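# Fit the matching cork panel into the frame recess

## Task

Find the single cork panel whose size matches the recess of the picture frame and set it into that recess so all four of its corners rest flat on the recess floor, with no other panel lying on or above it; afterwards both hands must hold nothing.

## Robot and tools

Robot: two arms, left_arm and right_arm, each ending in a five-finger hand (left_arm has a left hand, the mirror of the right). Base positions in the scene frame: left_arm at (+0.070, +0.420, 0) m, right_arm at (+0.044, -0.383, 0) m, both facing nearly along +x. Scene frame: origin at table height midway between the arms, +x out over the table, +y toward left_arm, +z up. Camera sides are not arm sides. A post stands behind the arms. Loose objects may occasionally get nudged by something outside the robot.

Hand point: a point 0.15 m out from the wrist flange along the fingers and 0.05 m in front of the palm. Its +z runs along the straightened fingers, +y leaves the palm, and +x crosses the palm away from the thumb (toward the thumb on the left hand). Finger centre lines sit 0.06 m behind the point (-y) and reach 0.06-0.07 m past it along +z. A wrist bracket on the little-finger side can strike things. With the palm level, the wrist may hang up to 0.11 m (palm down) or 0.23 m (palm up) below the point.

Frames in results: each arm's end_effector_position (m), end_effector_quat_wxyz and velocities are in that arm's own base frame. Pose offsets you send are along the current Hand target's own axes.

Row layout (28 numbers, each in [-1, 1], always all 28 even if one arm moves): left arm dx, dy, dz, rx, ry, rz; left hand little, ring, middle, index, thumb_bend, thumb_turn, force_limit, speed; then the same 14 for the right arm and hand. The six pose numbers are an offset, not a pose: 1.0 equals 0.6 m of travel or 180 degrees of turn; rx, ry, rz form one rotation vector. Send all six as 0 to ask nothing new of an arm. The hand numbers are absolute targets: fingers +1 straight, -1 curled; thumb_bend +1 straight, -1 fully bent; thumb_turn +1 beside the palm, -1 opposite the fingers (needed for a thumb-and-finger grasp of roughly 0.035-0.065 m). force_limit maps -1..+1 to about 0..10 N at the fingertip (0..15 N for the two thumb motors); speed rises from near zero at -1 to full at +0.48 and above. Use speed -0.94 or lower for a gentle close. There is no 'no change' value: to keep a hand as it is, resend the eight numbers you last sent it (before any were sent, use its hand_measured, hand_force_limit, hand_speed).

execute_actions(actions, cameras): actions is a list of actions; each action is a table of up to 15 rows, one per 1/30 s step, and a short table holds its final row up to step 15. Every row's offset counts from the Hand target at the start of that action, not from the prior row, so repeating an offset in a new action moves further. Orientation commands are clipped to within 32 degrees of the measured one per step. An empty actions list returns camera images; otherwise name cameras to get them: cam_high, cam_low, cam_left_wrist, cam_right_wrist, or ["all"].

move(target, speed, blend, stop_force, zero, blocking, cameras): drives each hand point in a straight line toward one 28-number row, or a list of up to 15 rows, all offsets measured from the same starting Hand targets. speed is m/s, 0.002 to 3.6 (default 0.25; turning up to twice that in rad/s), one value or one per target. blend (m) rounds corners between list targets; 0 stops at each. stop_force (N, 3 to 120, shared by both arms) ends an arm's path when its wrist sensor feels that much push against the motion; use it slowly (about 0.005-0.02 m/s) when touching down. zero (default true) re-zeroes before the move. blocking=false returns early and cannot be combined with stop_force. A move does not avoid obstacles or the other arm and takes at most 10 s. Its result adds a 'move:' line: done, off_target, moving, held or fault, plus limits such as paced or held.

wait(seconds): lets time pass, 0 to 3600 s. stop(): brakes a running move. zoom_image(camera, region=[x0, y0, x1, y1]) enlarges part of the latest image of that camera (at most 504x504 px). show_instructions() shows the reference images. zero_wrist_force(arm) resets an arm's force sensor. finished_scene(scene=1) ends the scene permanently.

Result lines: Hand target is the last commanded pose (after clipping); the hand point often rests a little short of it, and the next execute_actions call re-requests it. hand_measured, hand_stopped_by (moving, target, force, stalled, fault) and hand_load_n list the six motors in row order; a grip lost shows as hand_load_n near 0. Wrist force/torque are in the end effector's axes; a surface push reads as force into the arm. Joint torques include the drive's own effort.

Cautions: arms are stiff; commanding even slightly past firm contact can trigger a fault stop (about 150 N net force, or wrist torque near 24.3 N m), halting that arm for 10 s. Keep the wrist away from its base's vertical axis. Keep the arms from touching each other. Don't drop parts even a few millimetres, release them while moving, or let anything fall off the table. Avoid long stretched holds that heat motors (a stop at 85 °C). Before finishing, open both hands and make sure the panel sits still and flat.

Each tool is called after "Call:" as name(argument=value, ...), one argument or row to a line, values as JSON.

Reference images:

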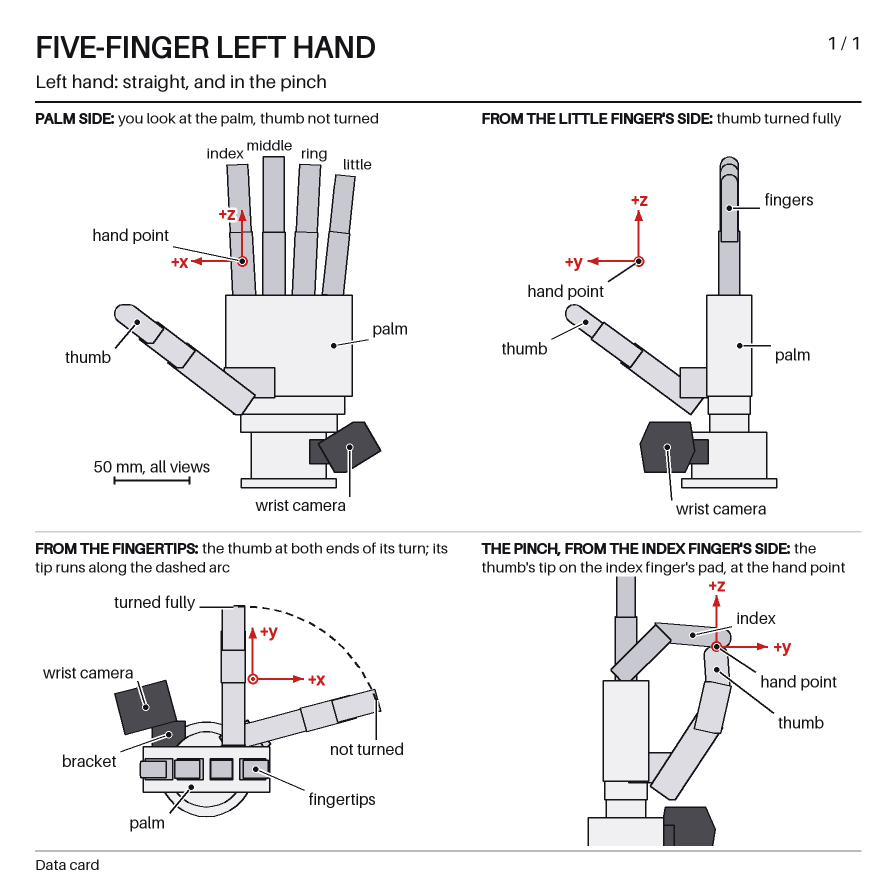

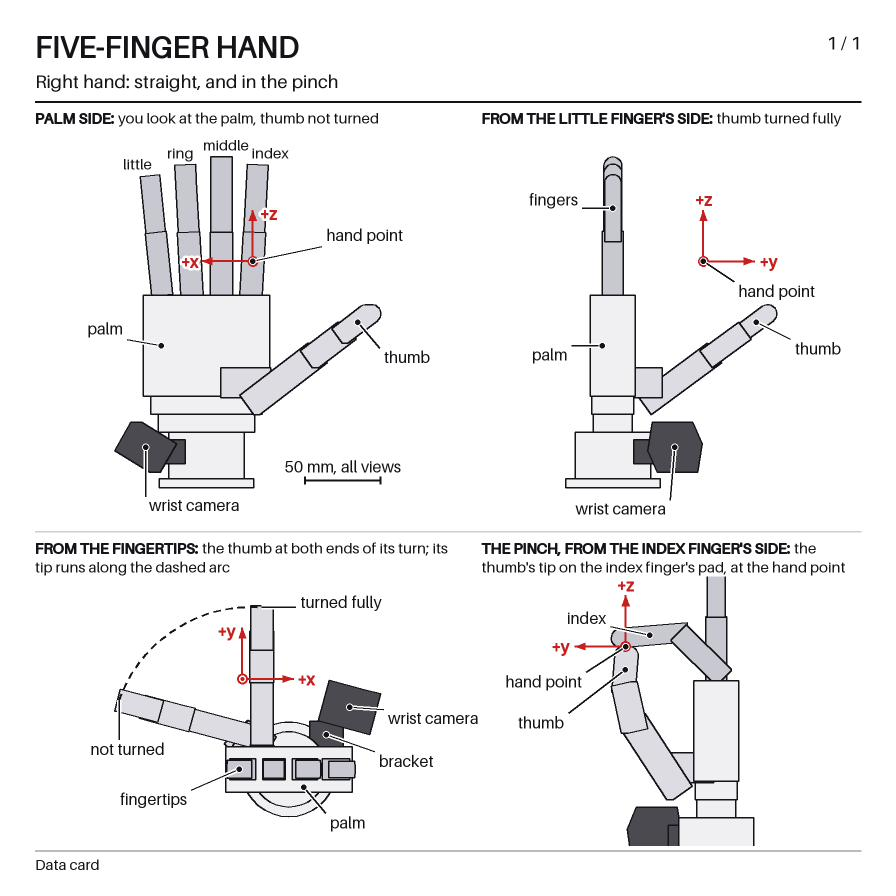

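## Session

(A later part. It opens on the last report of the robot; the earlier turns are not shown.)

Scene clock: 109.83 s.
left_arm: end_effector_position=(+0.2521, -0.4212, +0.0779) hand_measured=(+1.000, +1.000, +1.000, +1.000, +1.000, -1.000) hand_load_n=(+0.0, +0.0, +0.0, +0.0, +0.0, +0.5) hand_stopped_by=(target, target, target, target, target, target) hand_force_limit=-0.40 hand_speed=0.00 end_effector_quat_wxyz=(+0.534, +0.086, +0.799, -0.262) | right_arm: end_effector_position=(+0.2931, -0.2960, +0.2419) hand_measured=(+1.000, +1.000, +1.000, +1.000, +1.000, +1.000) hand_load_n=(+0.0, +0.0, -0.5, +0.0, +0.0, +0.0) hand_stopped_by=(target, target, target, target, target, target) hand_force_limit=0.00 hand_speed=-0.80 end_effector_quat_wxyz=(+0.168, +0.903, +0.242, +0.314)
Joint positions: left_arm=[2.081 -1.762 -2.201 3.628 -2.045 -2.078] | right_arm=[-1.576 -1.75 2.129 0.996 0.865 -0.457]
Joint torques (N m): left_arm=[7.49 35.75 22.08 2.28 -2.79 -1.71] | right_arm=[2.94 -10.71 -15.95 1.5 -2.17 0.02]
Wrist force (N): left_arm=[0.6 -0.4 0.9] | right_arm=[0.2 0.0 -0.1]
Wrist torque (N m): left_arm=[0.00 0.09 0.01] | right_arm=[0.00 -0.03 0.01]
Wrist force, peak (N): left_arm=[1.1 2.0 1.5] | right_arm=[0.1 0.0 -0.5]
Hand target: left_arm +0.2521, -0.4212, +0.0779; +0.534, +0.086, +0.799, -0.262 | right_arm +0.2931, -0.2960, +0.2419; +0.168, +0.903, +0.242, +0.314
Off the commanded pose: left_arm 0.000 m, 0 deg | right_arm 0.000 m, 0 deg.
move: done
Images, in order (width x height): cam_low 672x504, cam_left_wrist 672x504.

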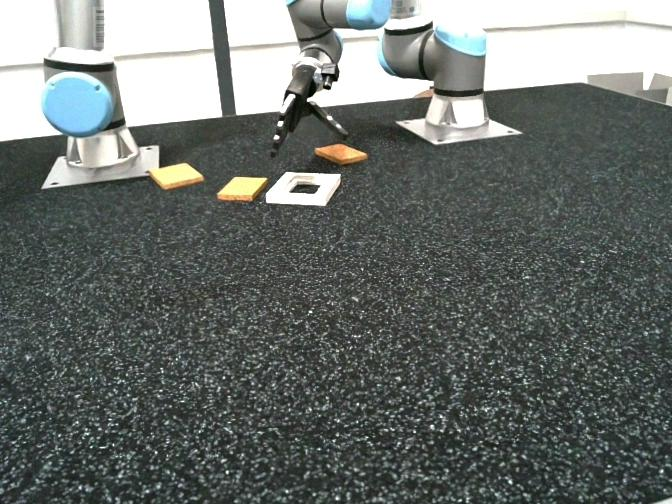

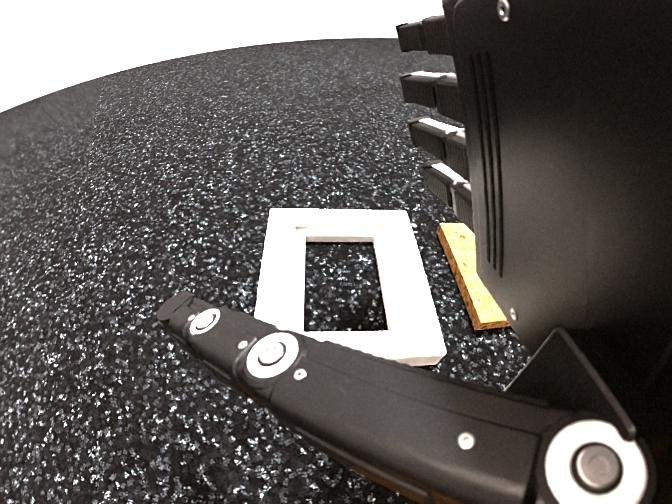

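Call:
move(
  target=[0.0036,-0.0341,0.0436,0.2018,0.3245,-0.077,1,1,0.5,0.5,1,-1,-0.4,0,0,0,0,0,0,0,1,1,1,1,1,1,0,-0.8],
  speed=0.2,
  cameras=["cam_left_wrist","cam_low"],
)

Call:
zoom_image(
  camera="cam_left_wrist",
  region=[80, 70, 400, 390],
)

Call:
zoom_image(
  camera="cam_low",
  region=[260, 160, 350, 215],
)

Scene clock: 114.50 s.
left_arm: end_effector_position=(+0.2638, -0.4522, +0.0750) hand_measured=(+1.000, +1.000, +0.500, +0.500, +1.000, -1.000) hand_load_n=(+0.0, +0.0, +0.0, +0.0, +0.0, +0.0) hand_stopped_by=(target, target, target, target, target, target) hand_force_limit=-0.40 hand_speed=0.00 end_effector_quat_wxyz=(-0.001, +0.264, +0.841, -0.472) | right_arm: end_effector_position=(+0.2931, -0.2960, +0.2419) hand_measured=(+1.000, +1.000, +1.000, +1.000, +1.000, +1.000) hand_load_n=(+0.0, +0.0, +0.0, +0.0, +0.0, +0.0) hand_stopped_by=(target, target, target, target, target, target) hand_force_limit=0.00 hand_speed=-0.80 end_effector_quat_wxyz=(+0.168, +0.903, +0.242, +0.314)
Joint positions: left_arm=[2.72 -2.087 -1.732 2.42 -0.598 -1.476] | right_arm=[-1.576 -1.75 2.129 0.996 0.865 -0.457]
Joint torques (N m): left_arm=[-9.16 41.19 12.19 -3.5 -1.18 0.61] | right_arm=[3 -10.93 -15.8 1.35 -2.09 -0.08]
Wrist force (N): left_arm=[0.0 0.9 1.0] | right_arm=[0.1 0.0 -0.3]
Wrist torque (N m): left_arm=[0.06 0.02 0.10] | right_arm=[0.01 -0.01 0.00]
Wrist force, peak (N): left_arm=[-0.2 1.0 1.6] | right_arm=[0.2 0.2 -0.4]
Hand target: left_arm +0.2638, -0.4522, +0.0750; -0.001, +0.264, +0.841, -0.472 | right_arm +0.2931, -0.2960, +0.2419; +0.168, +0.903, +0.242, +0.314
Off the commanded pose: left_arm 0.000 m, 0 deg | right_arm 0.000 m, 0 deg.
move: done
Images, in order (width x height): cam_low 672x504, cam_left_wrist 672x504.

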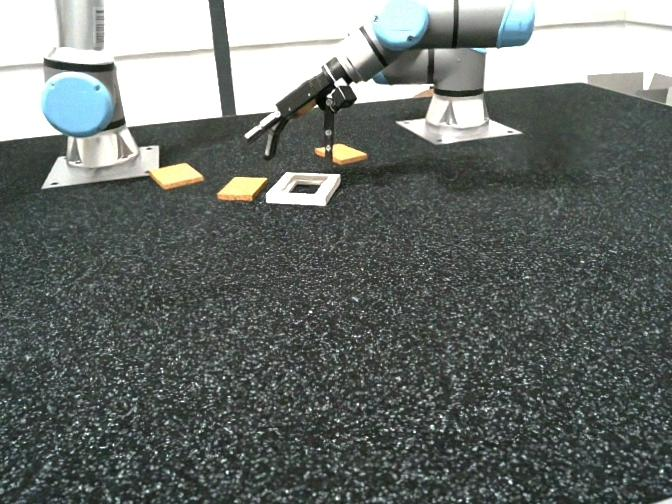

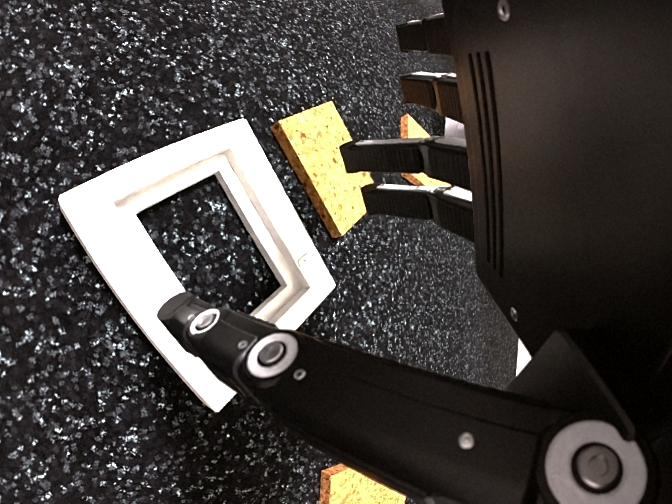

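Scaled by 1.575 from the camera's image (finer frame: 960x720).

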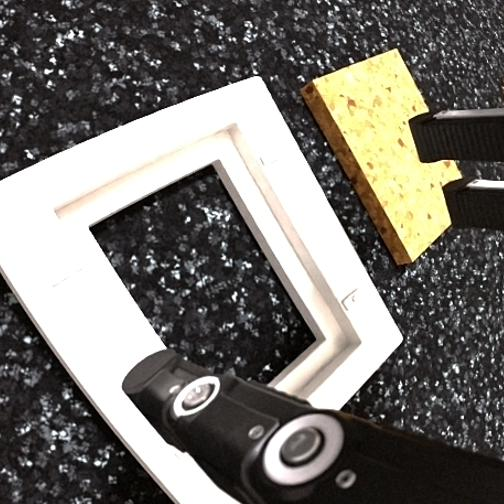

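Scaled by 5.600 from the camera's image (finer frame: 960x720).

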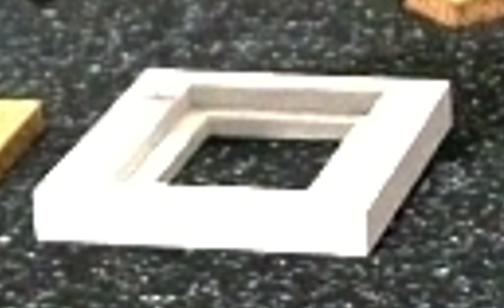

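Call:
zoom_image(
  camera="cam_left_wrist",
  region=[210, 120, 350, 300],
)

Call:
zoom_image(
  camera="cam_left_wrist",
  region=[280, 230, 350, 300],
)

Call:
zoom_image(
  camera="cam_left_wrist",
  region=[50, 110, 260, 320],
)

Scaled by 2.800 from the camera's image (finer frame: 960x720).

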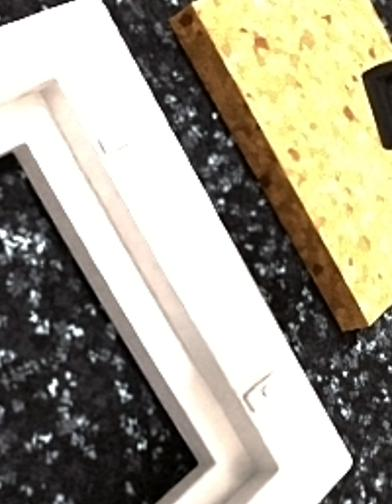

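Scaled by 7.200 from the camera's image (finer frame: 960x720).

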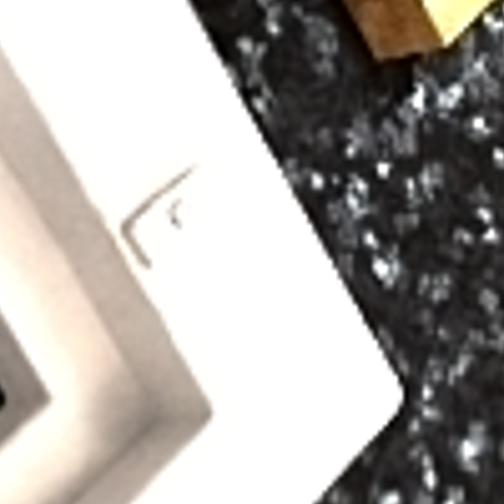

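Scaled by 2.400 from the camera's image (finer frame: 960x720).

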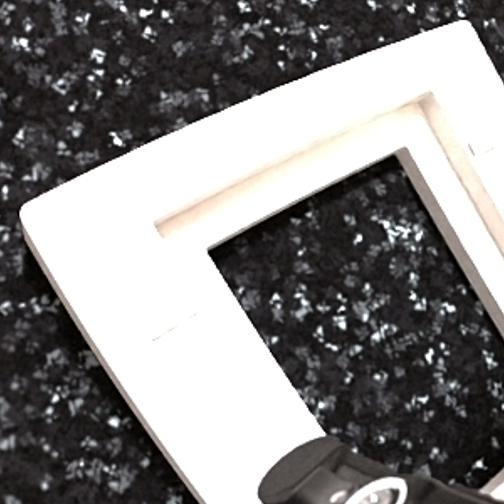

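Call:
move(
  target=[0.0117,0.0082,0.0668,0,0,0,1,1,0.5,0.5,1,-1,-0.4,0,0,0,0,0,0,0,1,1,1,1,1,1,0,-0.8],
  speed=0.1,
  cameras=["cam_left_wrist","cam_low"],
)

Call:
zoom_image(
  camera="cam_left_wrist",
  region=[100, 100, 400, 400],
)

Call:
zoom_image(
  camera="cam_low",
  region=[260, 160, 350, 215],
)

Scene clock: 116.03 s.
left_arm: end_effector_position=(+0.2499, -0.4788, +0.0471) hand_measured=(+1.000, +1.000, +0.500, +0.500, +1.000, -1.000) hand_load_n=(+0.0, +0.0, +0.0, +0.0, +0.5, +0.0) hand_stopped_by=(target, target, target, target, target, target) hand_force_limit=-0.40 hand_speed=0.00 end_effector_quat_wxyz=(-0.001, +0.264, +0.841, -0.472) | right_arm: end_effector_position=(+0.2931, -0.2960, +0.2419) hand_measured=(+1.000, +1.000, +1.000, +1.000, +1.000, +1.000) hand_load_n=(+0.0, +0.0, +0.0, +0.0, +0.0, +0.0) hand_stopped_by=(target, target, target, target, target, target) hand_force_limit=0.00 hand_speed=-0.80 end_effector_quat_wxyz=(+0.168, +0.903, +0.242, +0.314)
Joint positions: left_arm=[2.649 -2.127 -1.723 2.552 -0.614 -1.598] | right_arm=[-1.576 -1.75 2.129 0.996 0.865 -0.457]
Joint torques (N m): left_arm=[2.33 50.23 6.85 -2.38 3.6 0.62] | right_arm=[2.86 -10.58 -15.55 1.53 -2.18 -0.03]
Wrist force (N): left_arm=[0.4 1.0 1.0] | right_arm=[0.2 0.0 -0.2]
Wrist torque (N m): left_arm=[0.10 0.01 -0.07] | right_arm=[0.01 -0.02 0.01]
Wrist force, peak (N): left_arm=[0.3 1.4 1.9] | right_arm=[0.1 0.1 -0.4]
Hand target: left_arm +0.2499, -0.4788, +0.0471; -0.001, +0.264, +0.841, -0.472 | right_arm +0.2931, -0.2960, +0.2419; +0.168, +0.903, +0.242, +0.314
Off the commanded pose: left_arm 0.000 m, 0 deg | right_arm 0.000 m, 0 deg.
move: done
Images, in order (width x height): cam_low 672x504, cam_left_wrist 672x504.

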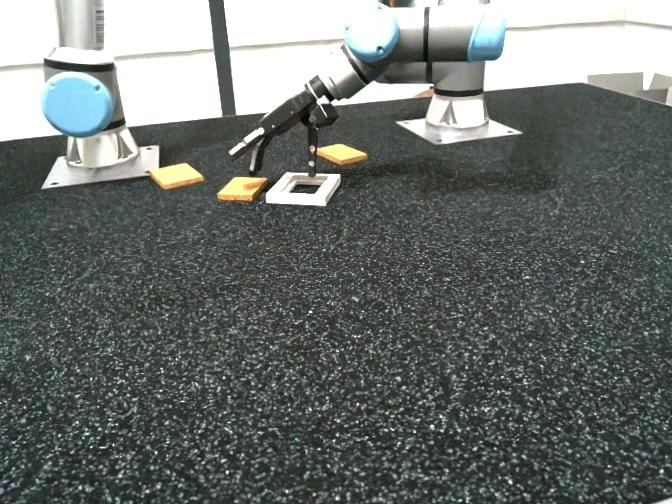

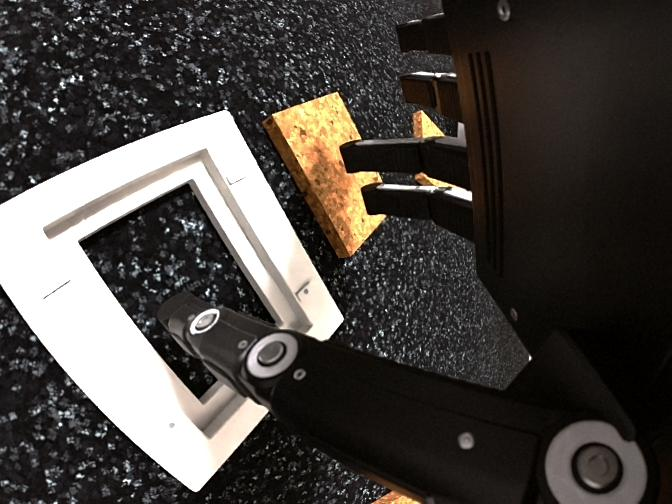

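Scaled by 1.680 from the camera's image (finer frame: 960x720).

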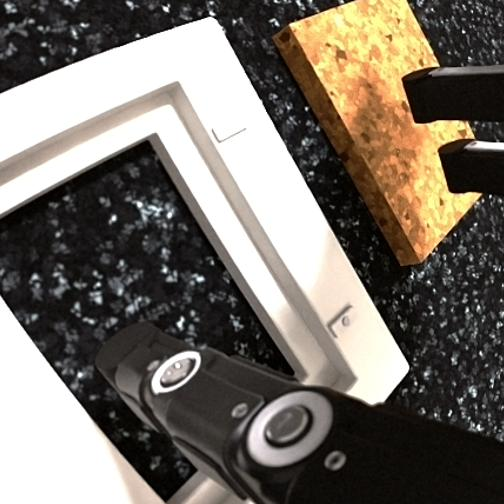

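Scaled by 5.600 from the camera's image (finer frame: 960x720).

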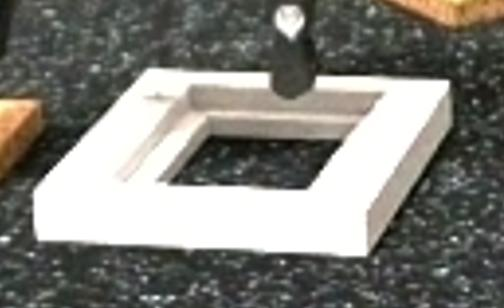

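Call:
move(
  target=[
    [-0.0165,-0.0529,-0.037,0,0,0,1,1,0.5,0.5,1,-1,-0.4,0,0,0,0,0,0,0,1,1,1,1,1,1,0,-0.8],
    [-0.0172,-0.1433,0.0837,0,0,0,1,1,0.5,0.5,1,-1,-0.4,0,0,0,0,0,0,0,1,1,1,1,1,1,0,-0.8],
    [0.0035,-0.0772,0.1298,0,0,0,1,1,0.5,0.5,1,-1,-0.4,0,0,0,0,0,0,0,1,1,1,1,1,1,0,-0.8],
    [0.0095,-0.0575,0.1437,0,0,0,1,1,0.5,0.5,1,-1,-0.4,0,0,0,0,0,0,0,1,1,1,1,1,1,0,-0.8],
  ],
  speed=[0.15,0.2,0.1,0.04],
  blend=[0.01,0.01,0,0],
  cameras=["cam_left_wrist","cam_low"],
)

Scene clock: 120.40 s.
left_arm: end_effector_position=(+0.2081, -0.5590, +0.0252) hand_measured=(+1.000, +1.000, +0.500, +0.500, +1.000, -1.000) hand_load_n=(-0.5, +0.0, +0.0, +0.0, +0.0, +0.0) hand_stopped_by=(target, target, target, target, target, target) hand_force_limit=-0.40 hand_speed=0.00 end_effector_quat_wxyz=(-0.001, +0.264, +0.841, -0.472) end_effector_velocity=(-0.001, +0.000, +0.002) end_effector_angular_velocity=(+0.000, +0.002, +0.000) | right_arm: end_effector_position=(+0.2931, -0.2960, +0.2419) hand_measured=(+1.000, +1.000, +1.000, +1.000, +1.000, +1.000) hand_load_n=(+0.0, +0.0, +0.0, -0.5, +0.0, +0.0) hand_stopped_by=(target, target, target, target, target, target) hand_force_limit=0.00 hand_speed=-0.80 end_effector_quat_wxyz=(+0.168, +0.903, +0.242, +0.314)
Joint positions: left_arm=[2.447 -2.177 -1.632 2.757 -0.692 -1.906] | right_arm=[-1.576 -1.75 2.129 0.996 0.865 -0.457]
Joint velocities: left_arm=[0 0.002 0.001 -0.005 0.001 0] | right_arm=[within noise]
Joint torques (N m): left_arm=[-9.58 53.25 20.9 -3.33 0.54 -1.7] | right_arm=[3.83 -10.83 -15.16 1.44 -2.22 -0.07]
Wrist force (N): left_arm=[0.3 0.6 1.1] | right_arm=[0.2 0.0 -0.2]
Wrist torque (N m): left_arm=[0.00 -0.01 0.03] | right_arm=[0.01 -0.03 0.02]
Wrist force, peak (N): left_arm=[0.5 2.4 1.5] | right_arm=[0.2 0.1 -0.5]
Hand target: left_arm +0.2081, -0.5590, +0.0253; -0.001, +0.264, +0.841, -0.472 | right_arm +0.2931, -0.2960, +0.2419; +0.168, +0.903, +0.242, +0.314
Off the commanded pose: left_arm 0.000 m, 0 deg | right_arm 0.000 m, 0 deg.
move: done
Images, in order (width x height): cam_low 672x504, cam_left_wrist 672x504.

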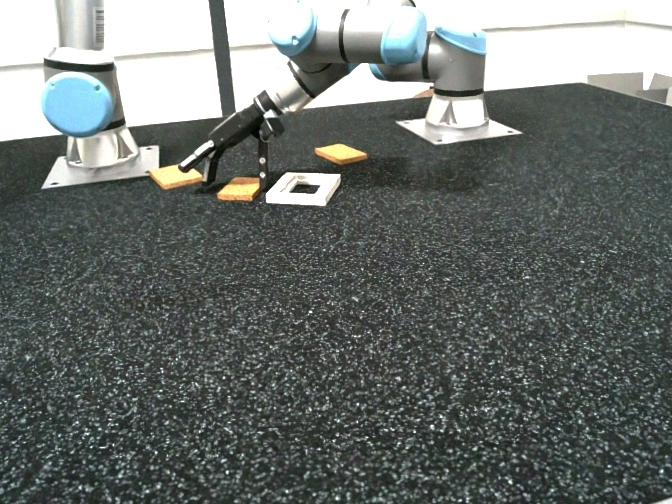

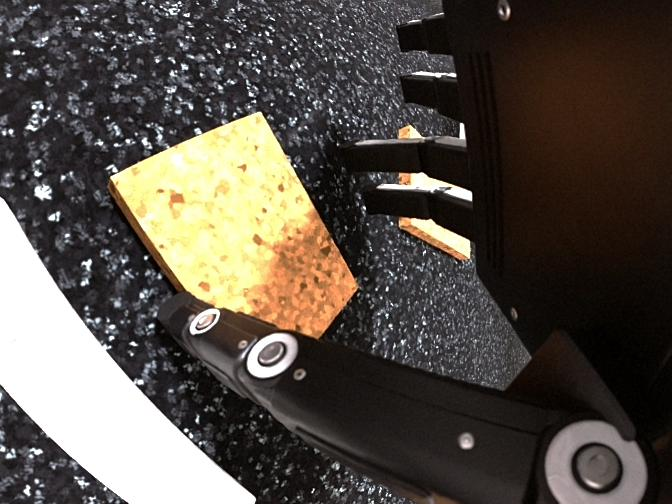

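Call:
move(
  target=[0,0,0,0,0,0,1,1,-0.1,-0.1,1,-1,-0.4,-0.9,0,0,0,0,0,0,1,1,1,1,1,1,0,-0.8],
)

Call:
move(
  target=[-0.0083,-0.0265,-0.0185,0,0,0,1,1,-0.1,-0.1,1,-1,-0.4,-0.9,0,0,0,0,0,0,1,1,1,1,1,1,0,-0.8],
  speed=0.03,
  cameras=["cam_left_wrist","cam_low"],
)

Call:
zoom_image(
  camera="cam_low",
  region=[180, 120, 290, 210],
)

Scene clock: 122.43 s.
left_arm: end_effector_position=(+0.2081, -0.5590, +0.0253) hand_measured=(+1.000, +1.000, +0.072, +0.036, +1.000, -1.000) hand_load_n=(+0.0, +0.0, +3.5, +3.5, +0.5, -0.5) hand_stopped_by=(target, target, force, force, target, target) hand_force_limit=-0.40 hand_speed=-0.90 end_effector_quat_wxyz=(-0.001, +0.264, +0.841, -0.472) | right_arm: end_effector_position=(+0.2931, -0.2960, +0.2419) hand_measured=(+1.000, +1.000, +1.000, +1.000, +1.000, +1.000) hand_load_n=(+0.0, +0.0, +0.0, +0.5, +0.0, +0.0) hand_stopped_by=(target, target, target, target, target, target) hand_force_limit=0.00 hand_speed=-0.80 end_effector_quat_wxyz=(+0.168, +0.903, +0.242, +0.314)
Joint positions: left_arm=[2.447 -2.177 -1.632 2.756 -0.692 -1.906] | right_arm=[-1.576 -1.75 2.129 0.996 0.865 -0.457]
Joint torques (N m): left_arm=[-8.15 52.61 21.15 -3.38 -1.04 -0.93] | right_arm=[3.28 -10.98 -15.89 1.46 -2.24 -0.1]
Wrist force (N): left_arm=[0.2 0.4 0.8] | right_arm=[0.1 0.0 -0.2]
Wrist torque (N m): left_arm=[0.03 -0.04 0.04] | right_arm=[0.02 -0.01 0.00]
Wrist force, peak (N): left_arm=[0.7 0.8 1.2] | right_arm=[0.1 0.0 -0.4]
Hand target: left_arm +0.2081, -0.5590, +0.0253; -0.001, +0.264, +0.841, -0.472 | right_arm +0.2931, -0.2960, +0.2419; +0.168, +0.903, +0.242, +0.314
Off the commanded pose: left_arm 0.000 m, 0 deg | right_arm 0.000 m, 0 deg.
move: done

Scene clock: 123.37 s.
left_arm: end_effector_position=(+0.2082, -0.5591, +0.0456) hand_measured=(+1.000, +1.000, +0.072, +0.036, +1.000, -1.000) hand_load_n=(+0.0, +0.0, +3.5, +3.5, +0.5, +0.0) hand_stopped_by=(target, target, force, force, target, target) hand_force_limit=-0.40 hand_speed=-0.90 end_effector_quat_wxyz=(-0.001, +0.264, +0.841, -0.472) | right_arm: end_effector_position=(+0.2931, -0.2960, +0.2419) hand_measured=(+1.000, +1.000, +1.000, +1.000, +1.000, +1.000) hand_load_n=(+0.0, +0.0, +0.0, +0.0, +0.0, +0.0) hand_stopped_by=(target, target, target, target, target, target) hand_force_limit=0.00 hand_speed=-0.80 end_effector_quat_wxyz=(+0.168, +0.903, +0.242, +0.314)
Joint positions: left_arm=[2.447 -2.148 -1.618 2.714 -0.692 -1.906] | right_arm=[-1.576 -1.75 2.129 0.996 0.865 -0.457]
Joint torques (N m): left_arm=[-7.26 31.93 12.49 0.43 -0.75 -0.64] | right_arm=[3.08 -10.77 -15.89 1.45 -2.21 0]
Wrist force (N): left_arm=[0.5 0.8 0.9] | right_arm=[0.2 0.0 -0.1]
Wrist torque (N m): left_arm=[0.06 -0.05 0.04] | right_arm=[0.00 -0.02 0.01]
Wrist force, peak (N): left_arm=[0.8 1.4 1.0] | right_arm=[0.2 -0.2 -0.3]
Hand target: left_arm +0.2082, -0.5591, +0.0453; -0.001, +0.264, +0.841, -0.472 | right_arm +0.2931, -0.2960, +0.2419; +0.168, +0.903, +0.242, +0.314
Off the commanded pose: left_arm 0.000 m, 0 deg | right_arm 0.000 m, 0 deg.
move: done
Images, in order (width x height): cam_low 672x504, cam_left_wrist 672x504.

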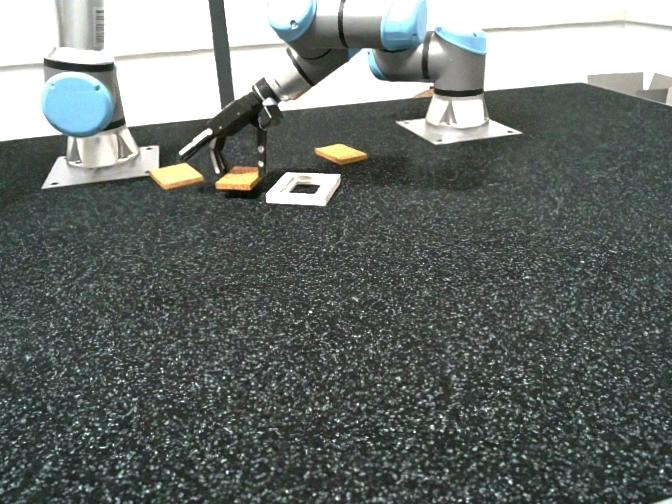

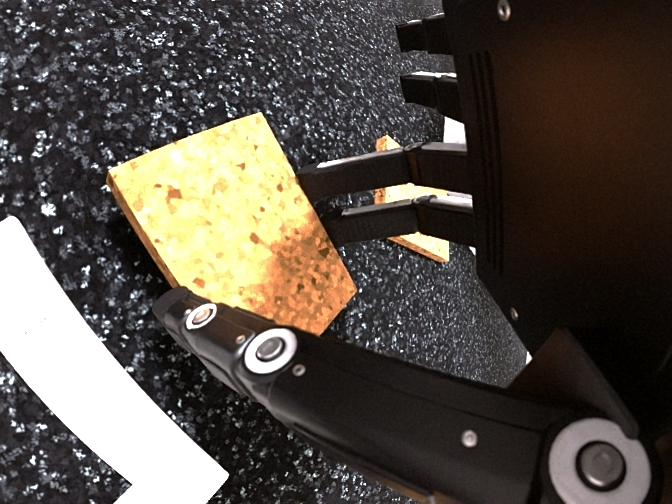

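Scaled by 4.582 from the camera's image (finer frame: 960x720).

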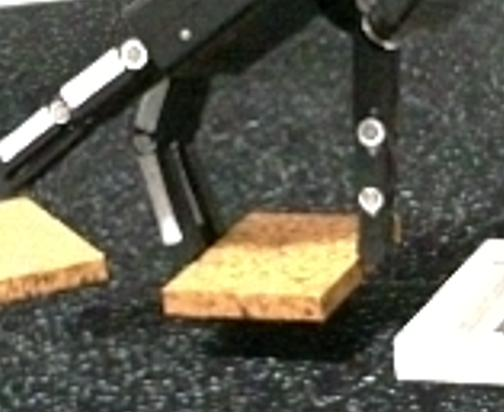

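Call:
move(
  target=[
    [-0.0124,-0.0397,-0.0278,0,0,0,1,1,-0.1,-0.1,1,-1,-0.4,-0.9,0,0,0,0,0,0,1,1,1,1,1,1,0,-0.8],
    [-0.0138,0.0673,-0.1933,0,0,0,1,1,-0.1,-0.1,1,-1,-0.4,-0.9,0,0,0,0,0,0,1,1,1,1,1,1,0,-0.8],
    [-0.0035,0.1003,-0.1702,0,0,0,1,1,-0.1,-0.1,1,-1,-0.4,-0.9,0,0,0,0,0,0,1,1,1,1,1,1,0,-0.8],
  ],
  speed=[0.08,0.1,0.06],
  blend=[0.01,0.01,0],
  cameras=["cam_left_wrist","cam_low","cam_high"],
)

Call:
zoom_image(
  camera="cam_left_wrist",
  region=[30, 60, 370, 400],
)

Call:
zoom_image(
  camera="cam_low",
  region=[240, 110, 360, 215],
)

Scene clock: 125.93 s.
left_arm: end_effector_position=(+0.2621, -0.4539, +0.0546) hand_measured=(+1.000, +1.000, +0.072, +0.036, +1.000, -1.000) hand_load_n=(+0.0, +0.0, +3.5, +3.0, +0.5, -0.5) hand_stopped_by=(target, target, force, force, target, target) hand_force_limit=-0.40 hand_speed=-0.90 end_effector_quat_wxyz=(-0.001, +0.264, +0.841, -0.472) end_effector_velocity=(+0.000, +0.000, +0.002) end_effector_angular_velocity=(+0.000, -0.001, +0.000) | right_arm: end_effector_position=(+0.2931, -0.2960, +0.2419) hand_measured=(+1.000, +1.000, +1.000, +1.000, +1.000, +1.000) hand_load_n=(+0.0, +0.0, +0.0, +0.0, +0.0, +0.0) hand_stopped_by=(target, target, target, target, target, target) hand_force_limit=0.00 hand_speed=-0.80 end_effector_quat_wxyz=(+0.168, +0.903, +0.242, +0.314)
Joint positions: left_arm=[2.715 -2.117 -1.746 2.472 -0.599 -1.485] | right_arm=[-1.576 -1.75 2.129 0.996 0.865 -0.457]
Joint velocities: left_arm=[0 0.003 0.002 -0.005 -0.001 0.001] | right_arm=[within noise]
Joint torques (N m): left_arm=[-9.02 50.32 20.41 -4.06 -1.02 -1.78] | right_arm=[3.96 -11.01 -16.07 1.39 -2.21 -0.03]
Wrist force (N): left_arm=[-0.3 1.2 1.3] | right_arm=[0.1 0.0 -0.3]
Wrist torque (N m): left_arm=[0.08 0.07 0.08] | right_arm=[0.02 -0.01 0.01]
Wrist force, peak (N): left_arm=[-0.1 2.0 1.3] | right_arm=[0.4 -0.1 -0.3]
Hand target: left_arm +0.2622, -0.4539, +0.0547; -0.001, +0.264, +0.841, -0.472 | right_arm +0.2931, -0.2960, +0.2419; +0.168, +0.903, +0.242, +0.314
Off the commanded pose: left_arm 0.000 m, 0 deg | right_arm 0.000 m, 0 deg.
move: done
Images, in order (width x height): cam_high 672x504, cam_low 672x504, cam_left_wrist 672x504.

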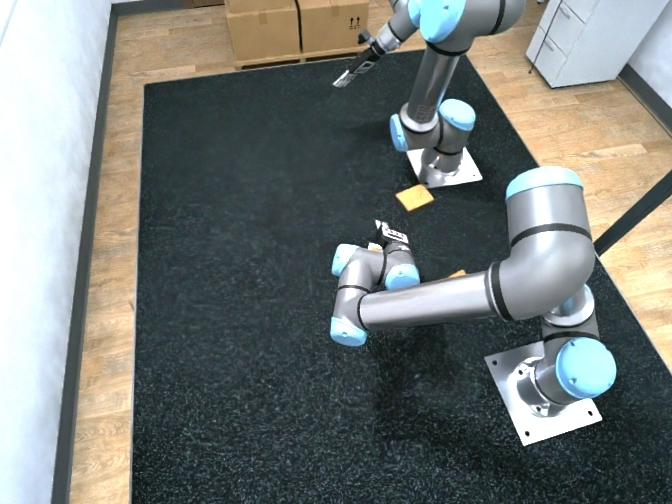

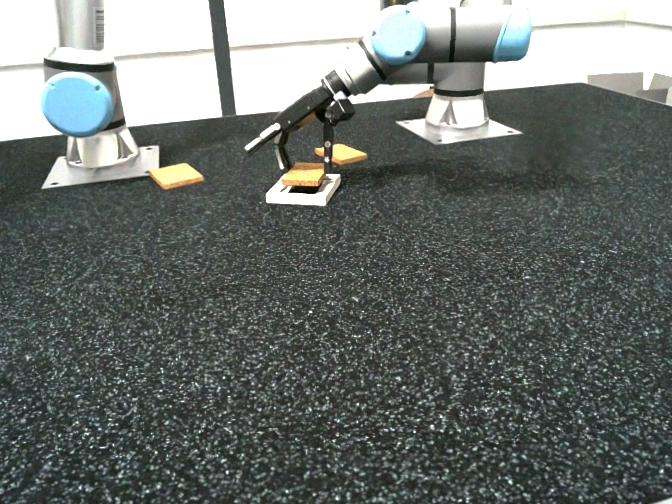

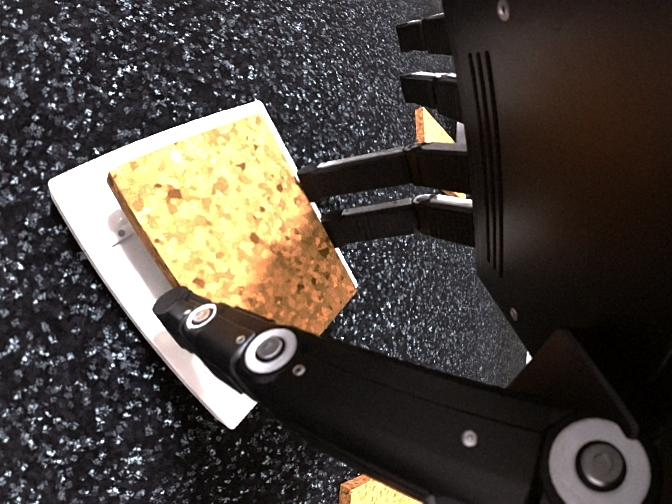

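Scaled by 1.482 from the camera's image (finer frame: 960x720).

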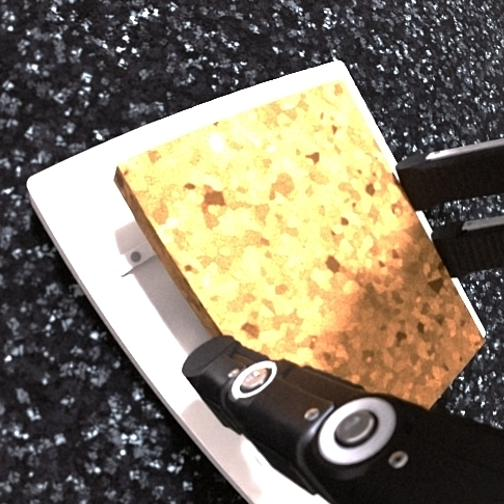

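Scaled by 4.200 from the camera's image (finer frame: 960x720).

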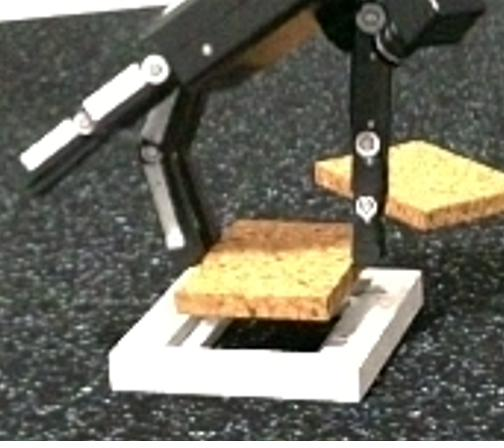

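Call:
zoom_image(
  camera="cam_left_wrist",
  region=[90, 190, 190, 330],
)

Call:
zoom_image(
  camera="cam_left_wrist",
  region=[40, 90, 280, 250],
)

Scaled by 3.600 from the camera's image (finer frame: 960x720).

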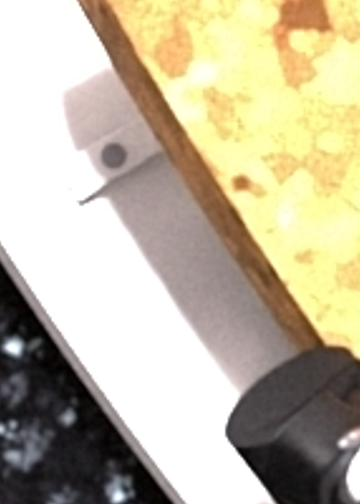

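Scaled by 2.100 from the camera's image (finer frame: 960x720).

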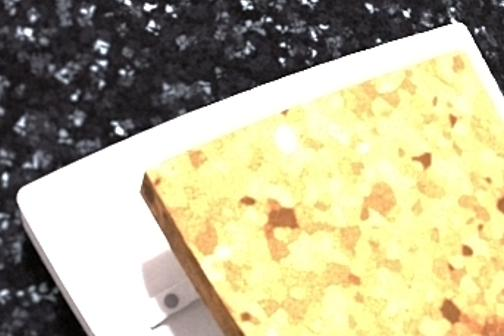

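Call:
move(
  target=[0.0025,0.0092,0.0107,0,0,0,1,1,-0.1,-0.1,1,-1,-0.4,-0.9,0,0,0,0,0,0,1,1,1,1,1,1,0,-0.8],
  speed=0.03,
  cameras=["cam_left_wrist","cam_low"],
)

Call:
zoom_image(
  camera="cam_left_wrist",
  region=[20, 70, 200, 250],
)

Call:
zoom_image(
  camera="cam_left_wrist",
  region=[200, 80, 380, 320],
)

Call:
zoom_image(
  camera="cam_low",
  region=[250, 130, 350, 215],
)

Scene clock: 127.97 s.
left_arm: end_effector_position=(+0.2616, -0.4561, +0.0462) hand_measured=(+1.000, +1.000, +0.072, +0.036, +1.000, -1.000) hand_load_n=(+0.0, +0.0, +3.5, +3.0, +0.5, -0.5) hand_stopped_by=(target, target, force, force, target, target) hand_force_limit=-0.40 hand_speed=-0.90 end_effector_quat_wxyz=(-0.001, +0.264, +0.841, -0.472) | right_arm: end_effector_position=(+0.2931, -0.2960, +0.2419) hand_measured=(+1.000, +1.000, +1.000, +1.000, +1.000, +1.000) hand_load_n=(+0.0, +0.0, +0.0, +0.0, +0.0, +0.0) hand_stopped_by=(target, target, target, target, target, target) hand_force_limit=0.00 hand_speed=-0.80 end_effector_quat_wxyz=(+0.168, +0.903, +0.242, +0.314)
Joint positions: left_arm=[2.71 -2.131 -1.747 2.494 -0.6 -1.495] | right_arm=[-1.576 -1.75 2.129 0.996 0.865 -0.457]
Joint torques (N m): left_arm=[3.22 50.64 8.37 -4.14 -1.17 1.15] | right_arm=[4.05 -11.18 -15.98 1.39 -2.26 0.01]
Wrist force (N): left_arm=[-0.1 1.4 1.1] | right_arm=[0.1 0.0 -0.4]
Wrist torque (N m): left_arm=[0.13 0.04 0.08] | right_arm=[0.02 0.00 0.00]
Wrist force, peak (N): left_arm=[-0.2 1.4 1.4] | right_arm=[0.2 0.0 -0.4]
Hand target: left_arm +0.2617, -0.4561, +0.0464; -0.001, +0.264, +0.841, -0.472 | right_arm +0.2931, -0.2960, +0.2419; +0.168, +0.903, +0.242, +0.314
Off the commanded pose: left_arm 0.000 m, 0 deg | right_arm 0.000 m, 0 deg.
move: done
Images, in order (width x height): cam_low 672x504, cam_left_wrist 672x504.

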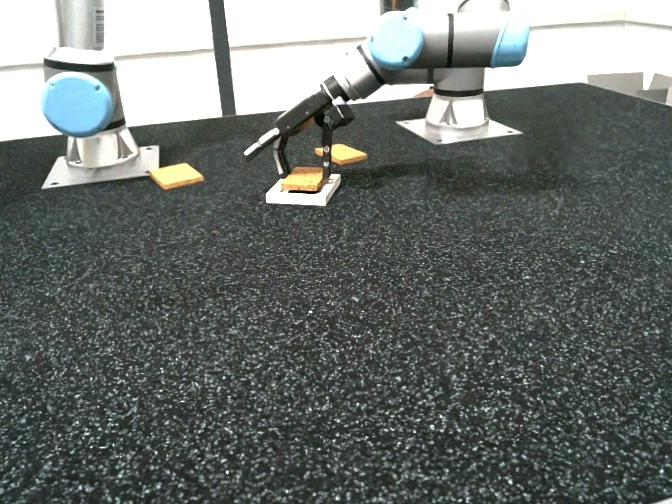

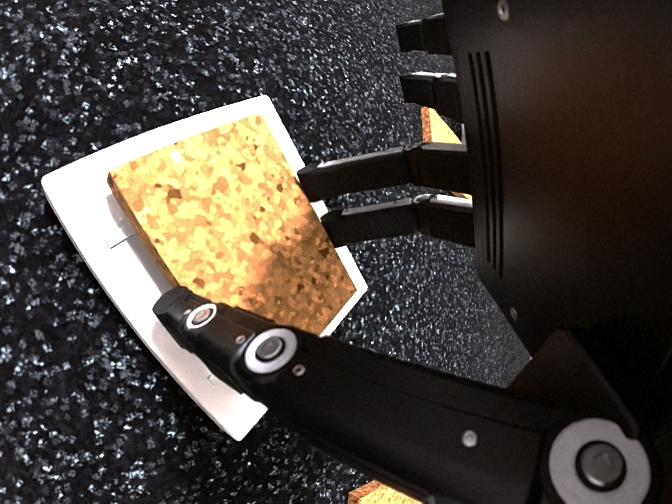

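Scaled by 2.800 from the camera's image (finer frame: 960x720).

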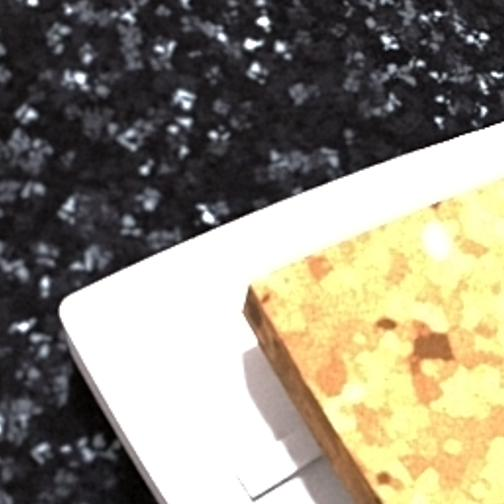

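Scaled by 2.100 from the camera's image (finer frame: 960x720).

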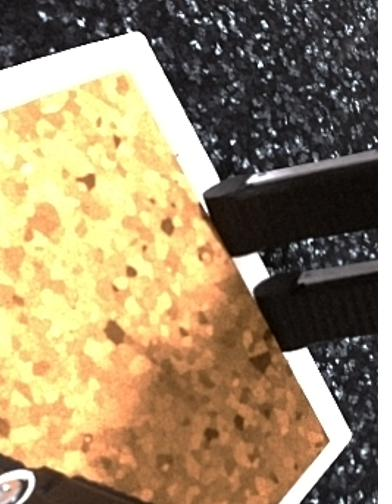

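Scaled by 5.040 from the camera's image (finer frame: 960x720).

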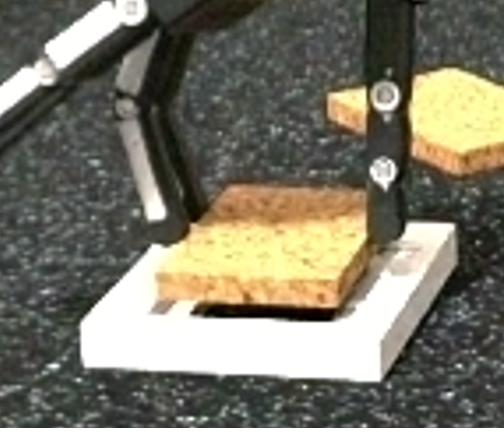

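Call:
move(
  target=[0.0012,-0.0002,-0.0002,0,0,0,1,1,-0.1,-0.1,1,-1,-0.4,-0.9,0,0,0,0,0,0,1,1,1,1,1,1,0,-0.8],
  speed=0.02,
)

Call:
move(
  target=[0.0035,0.01125,0.0079,0,0,0,1,1,-0.1,-0.1,1,-1,-0.4,-0.9,0,0,0,0,0,0,1,1,1,1,1,1,0,-0.8],
  speed=0.005,
  stop_force=3,
  cameras=["cam_left_wrist","cam_low"],
)

Call:
zoom_image(
  camera="cam_left_wrist",
  region=[20, 70, 380, 430],
)

Call:
zoom_image(
  camera="cam_low",
  region=[250, 130, 350, 215],
)

Scene clock: 129.30 s.
left_arm: end_effector_position=(+0.2610, -0.4557, +0.0464) hand_measured=(+1.000, +1.000, +0.072, +0.036, +1.000, -1.000) hand_load_n=(+0.0, +0.0, +3.5, +3.5, +0.5, -0.5) hand_stopped_by=(target, target, force, force, target, target) hand_force_limit=-0.40 hand_speed=-0.90 end_effector_quat_wxyz=(-0.001, +0.264, +0.841, -0.472) | right_arm: end_effector_position=(+0.2931, -0.2960, +0.2419) hand_measured=(+1.000, +1.000, +1.000, +1.000, +1.000, +1.000) hand_load_n=(+0.0, +0.0, +0.0, -0.5, -0.5, +0.0) hand_stopped_by=(target, target, target, target, target, target) hand_force_limit=0.00 hand_speed=-0.80 end_effector_quat_wxyz=(+0.168, +0.903, +0.242, +0.314)
Joint positions: left_arm=[2.71 -2.13 -1.75 2.495 -0.6 -1.494] | right_arm=[-1.576 -1.75 2.129 0.996 0.865 -0.457]
Joint torques (N m): left_arm=[5.88 35.31 20.94 -0.26 2.82 0.9] | right_arm=[3.92 -10.61 -15.33 1.44 -2.29 0.02]
Wrist force (N): left_arm=[0.2 1.3 1.1] | right_arm=[0.1 -0.1 -0.2]
Wrist torque (N m): left_arm=[0.11 0.00 0.04] | right_arm=[0.00 -0.01 0.01]
Wrist force, peak (N): left_arm=[-0.2 1.7 1.0] | right_arm=[0.1 -0.1 -0.4]
Hand target: left_arm +0.2611, -0.4557, +0.0464; -0.001, +0.264, +0.841, -0.472 | right_arm +0.2931, -0.2960, +0.2419; +0.168, +0.903, +0.242, +0.314
Off the commanded pose: left_arm 0.000 m, 0 deg | right_arm 0.000 m, 0 deg.
move: done

Scene clock: 131.47 s.
left_arm: end_effector_position=(+0.2611, -0.4557, +0.0409) hand_measured=(+1.000, +1.000, +0.072, +0.036, +1.000, -1.000) hand_load_n=(+0.0, +0.0, +3.5, +3.5, +0.5, -0.5) hand_stopped_by=(target, target, force, force, target, target) hand_force_limit=-0.40 hand_speed=-0.90 end_effector_quat_wxyz=(-0.001, +0.264, +0.841, -0.472) | right_arm: end_effector_position=(+0.2931, -0.2960, +0.2419) hand_measured=(+1.000, +1.000, +1.000, +1.000, +1.000, +1.000) hand_load_n=(+0.0, +0.0, +0.0, +0.0, +0.0, +0.0) hand_stopped_by=(target, target, target, target, target, target) hand_force_limit=0.00 hand_speed=-0.80 end_effector_quat_wxyz=(+0.168, +0.903, +0.242, +0.314)
Joint positions: left_arm=[2.71 -2.139 -1.753 2.507 -0.6 -1.494] | right_arm=[-1.576 -1.75 2.129 0.996 0.865 -0.457]
Joint torques (N m): left_arm=[-5.63 49.58 19.93 -3.7 3.15 -1.28] | right_arm=[4.16 -10.77 -15.6 1.32 -2.2 0.03]
Wrist force (N): left_arm=[0.0 -1.2 -0.3] | right_arm=[0.1 -0.1 -0.2]
Wrist torque (N m): left_arm=[-0.11 0.00 0.08] | right_arm=[0.00 -0.01 0.01]
Wrist force, peak (N): left_arm=[0.0 -2.7 -0.9] | right_arm=[0.1 -0.1 -0.4]
Hand target: left_arm +0.2611, -0.4557, +0.0409; -0.001, +0.264, +0.841, -0.472 (not the last commanded pose) | right_arm +0.2931, -0.2960, +0.2419; +0.168, +0.903, +0.242, +0.314
Off the commanded pose: left_arm 0.003 m, 0 deg | right_arm 0.000 m, 0 deg.
move: contact (left_arm)
Images, in order (width x height): cam_low 672x504, cam_left_wrist 672x504.

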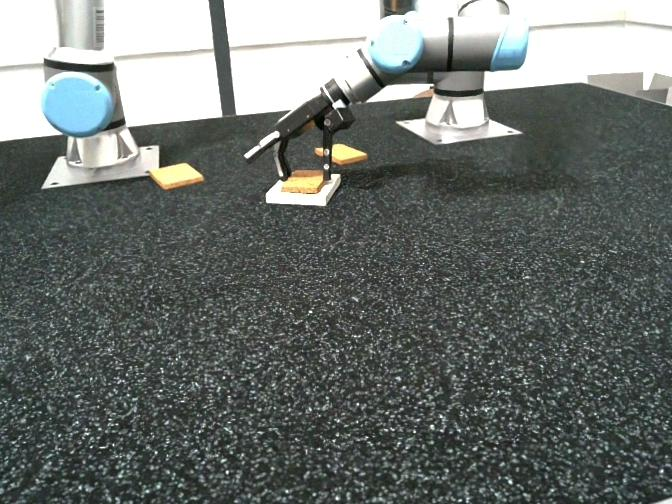

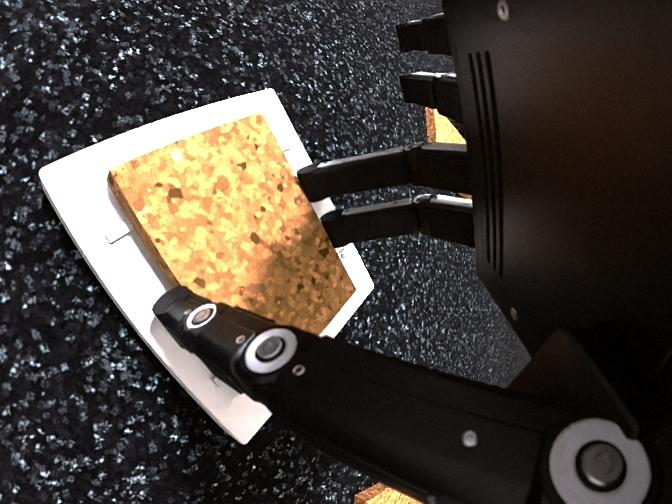

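Scaled by 1.400 from the camera's image (finer frame: 960x720).

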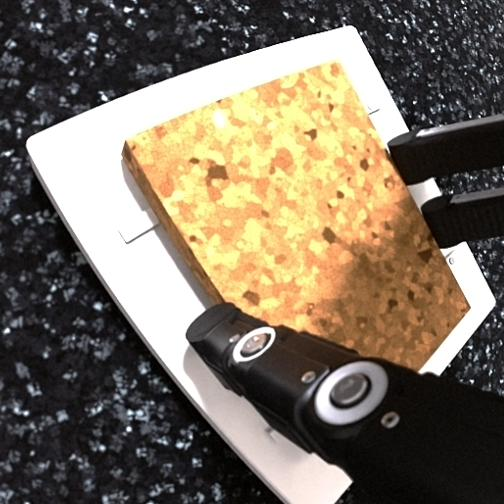

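Scaled by 5.040 from the camera's image (finer frame: 960x720).

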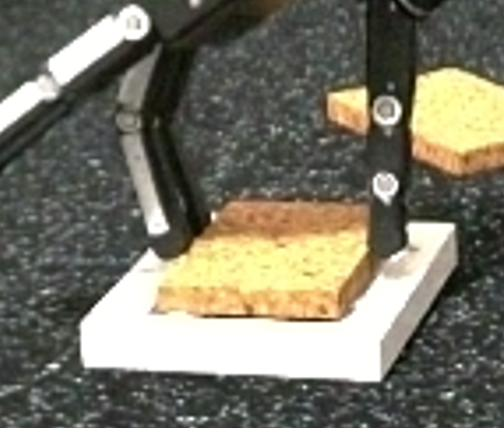

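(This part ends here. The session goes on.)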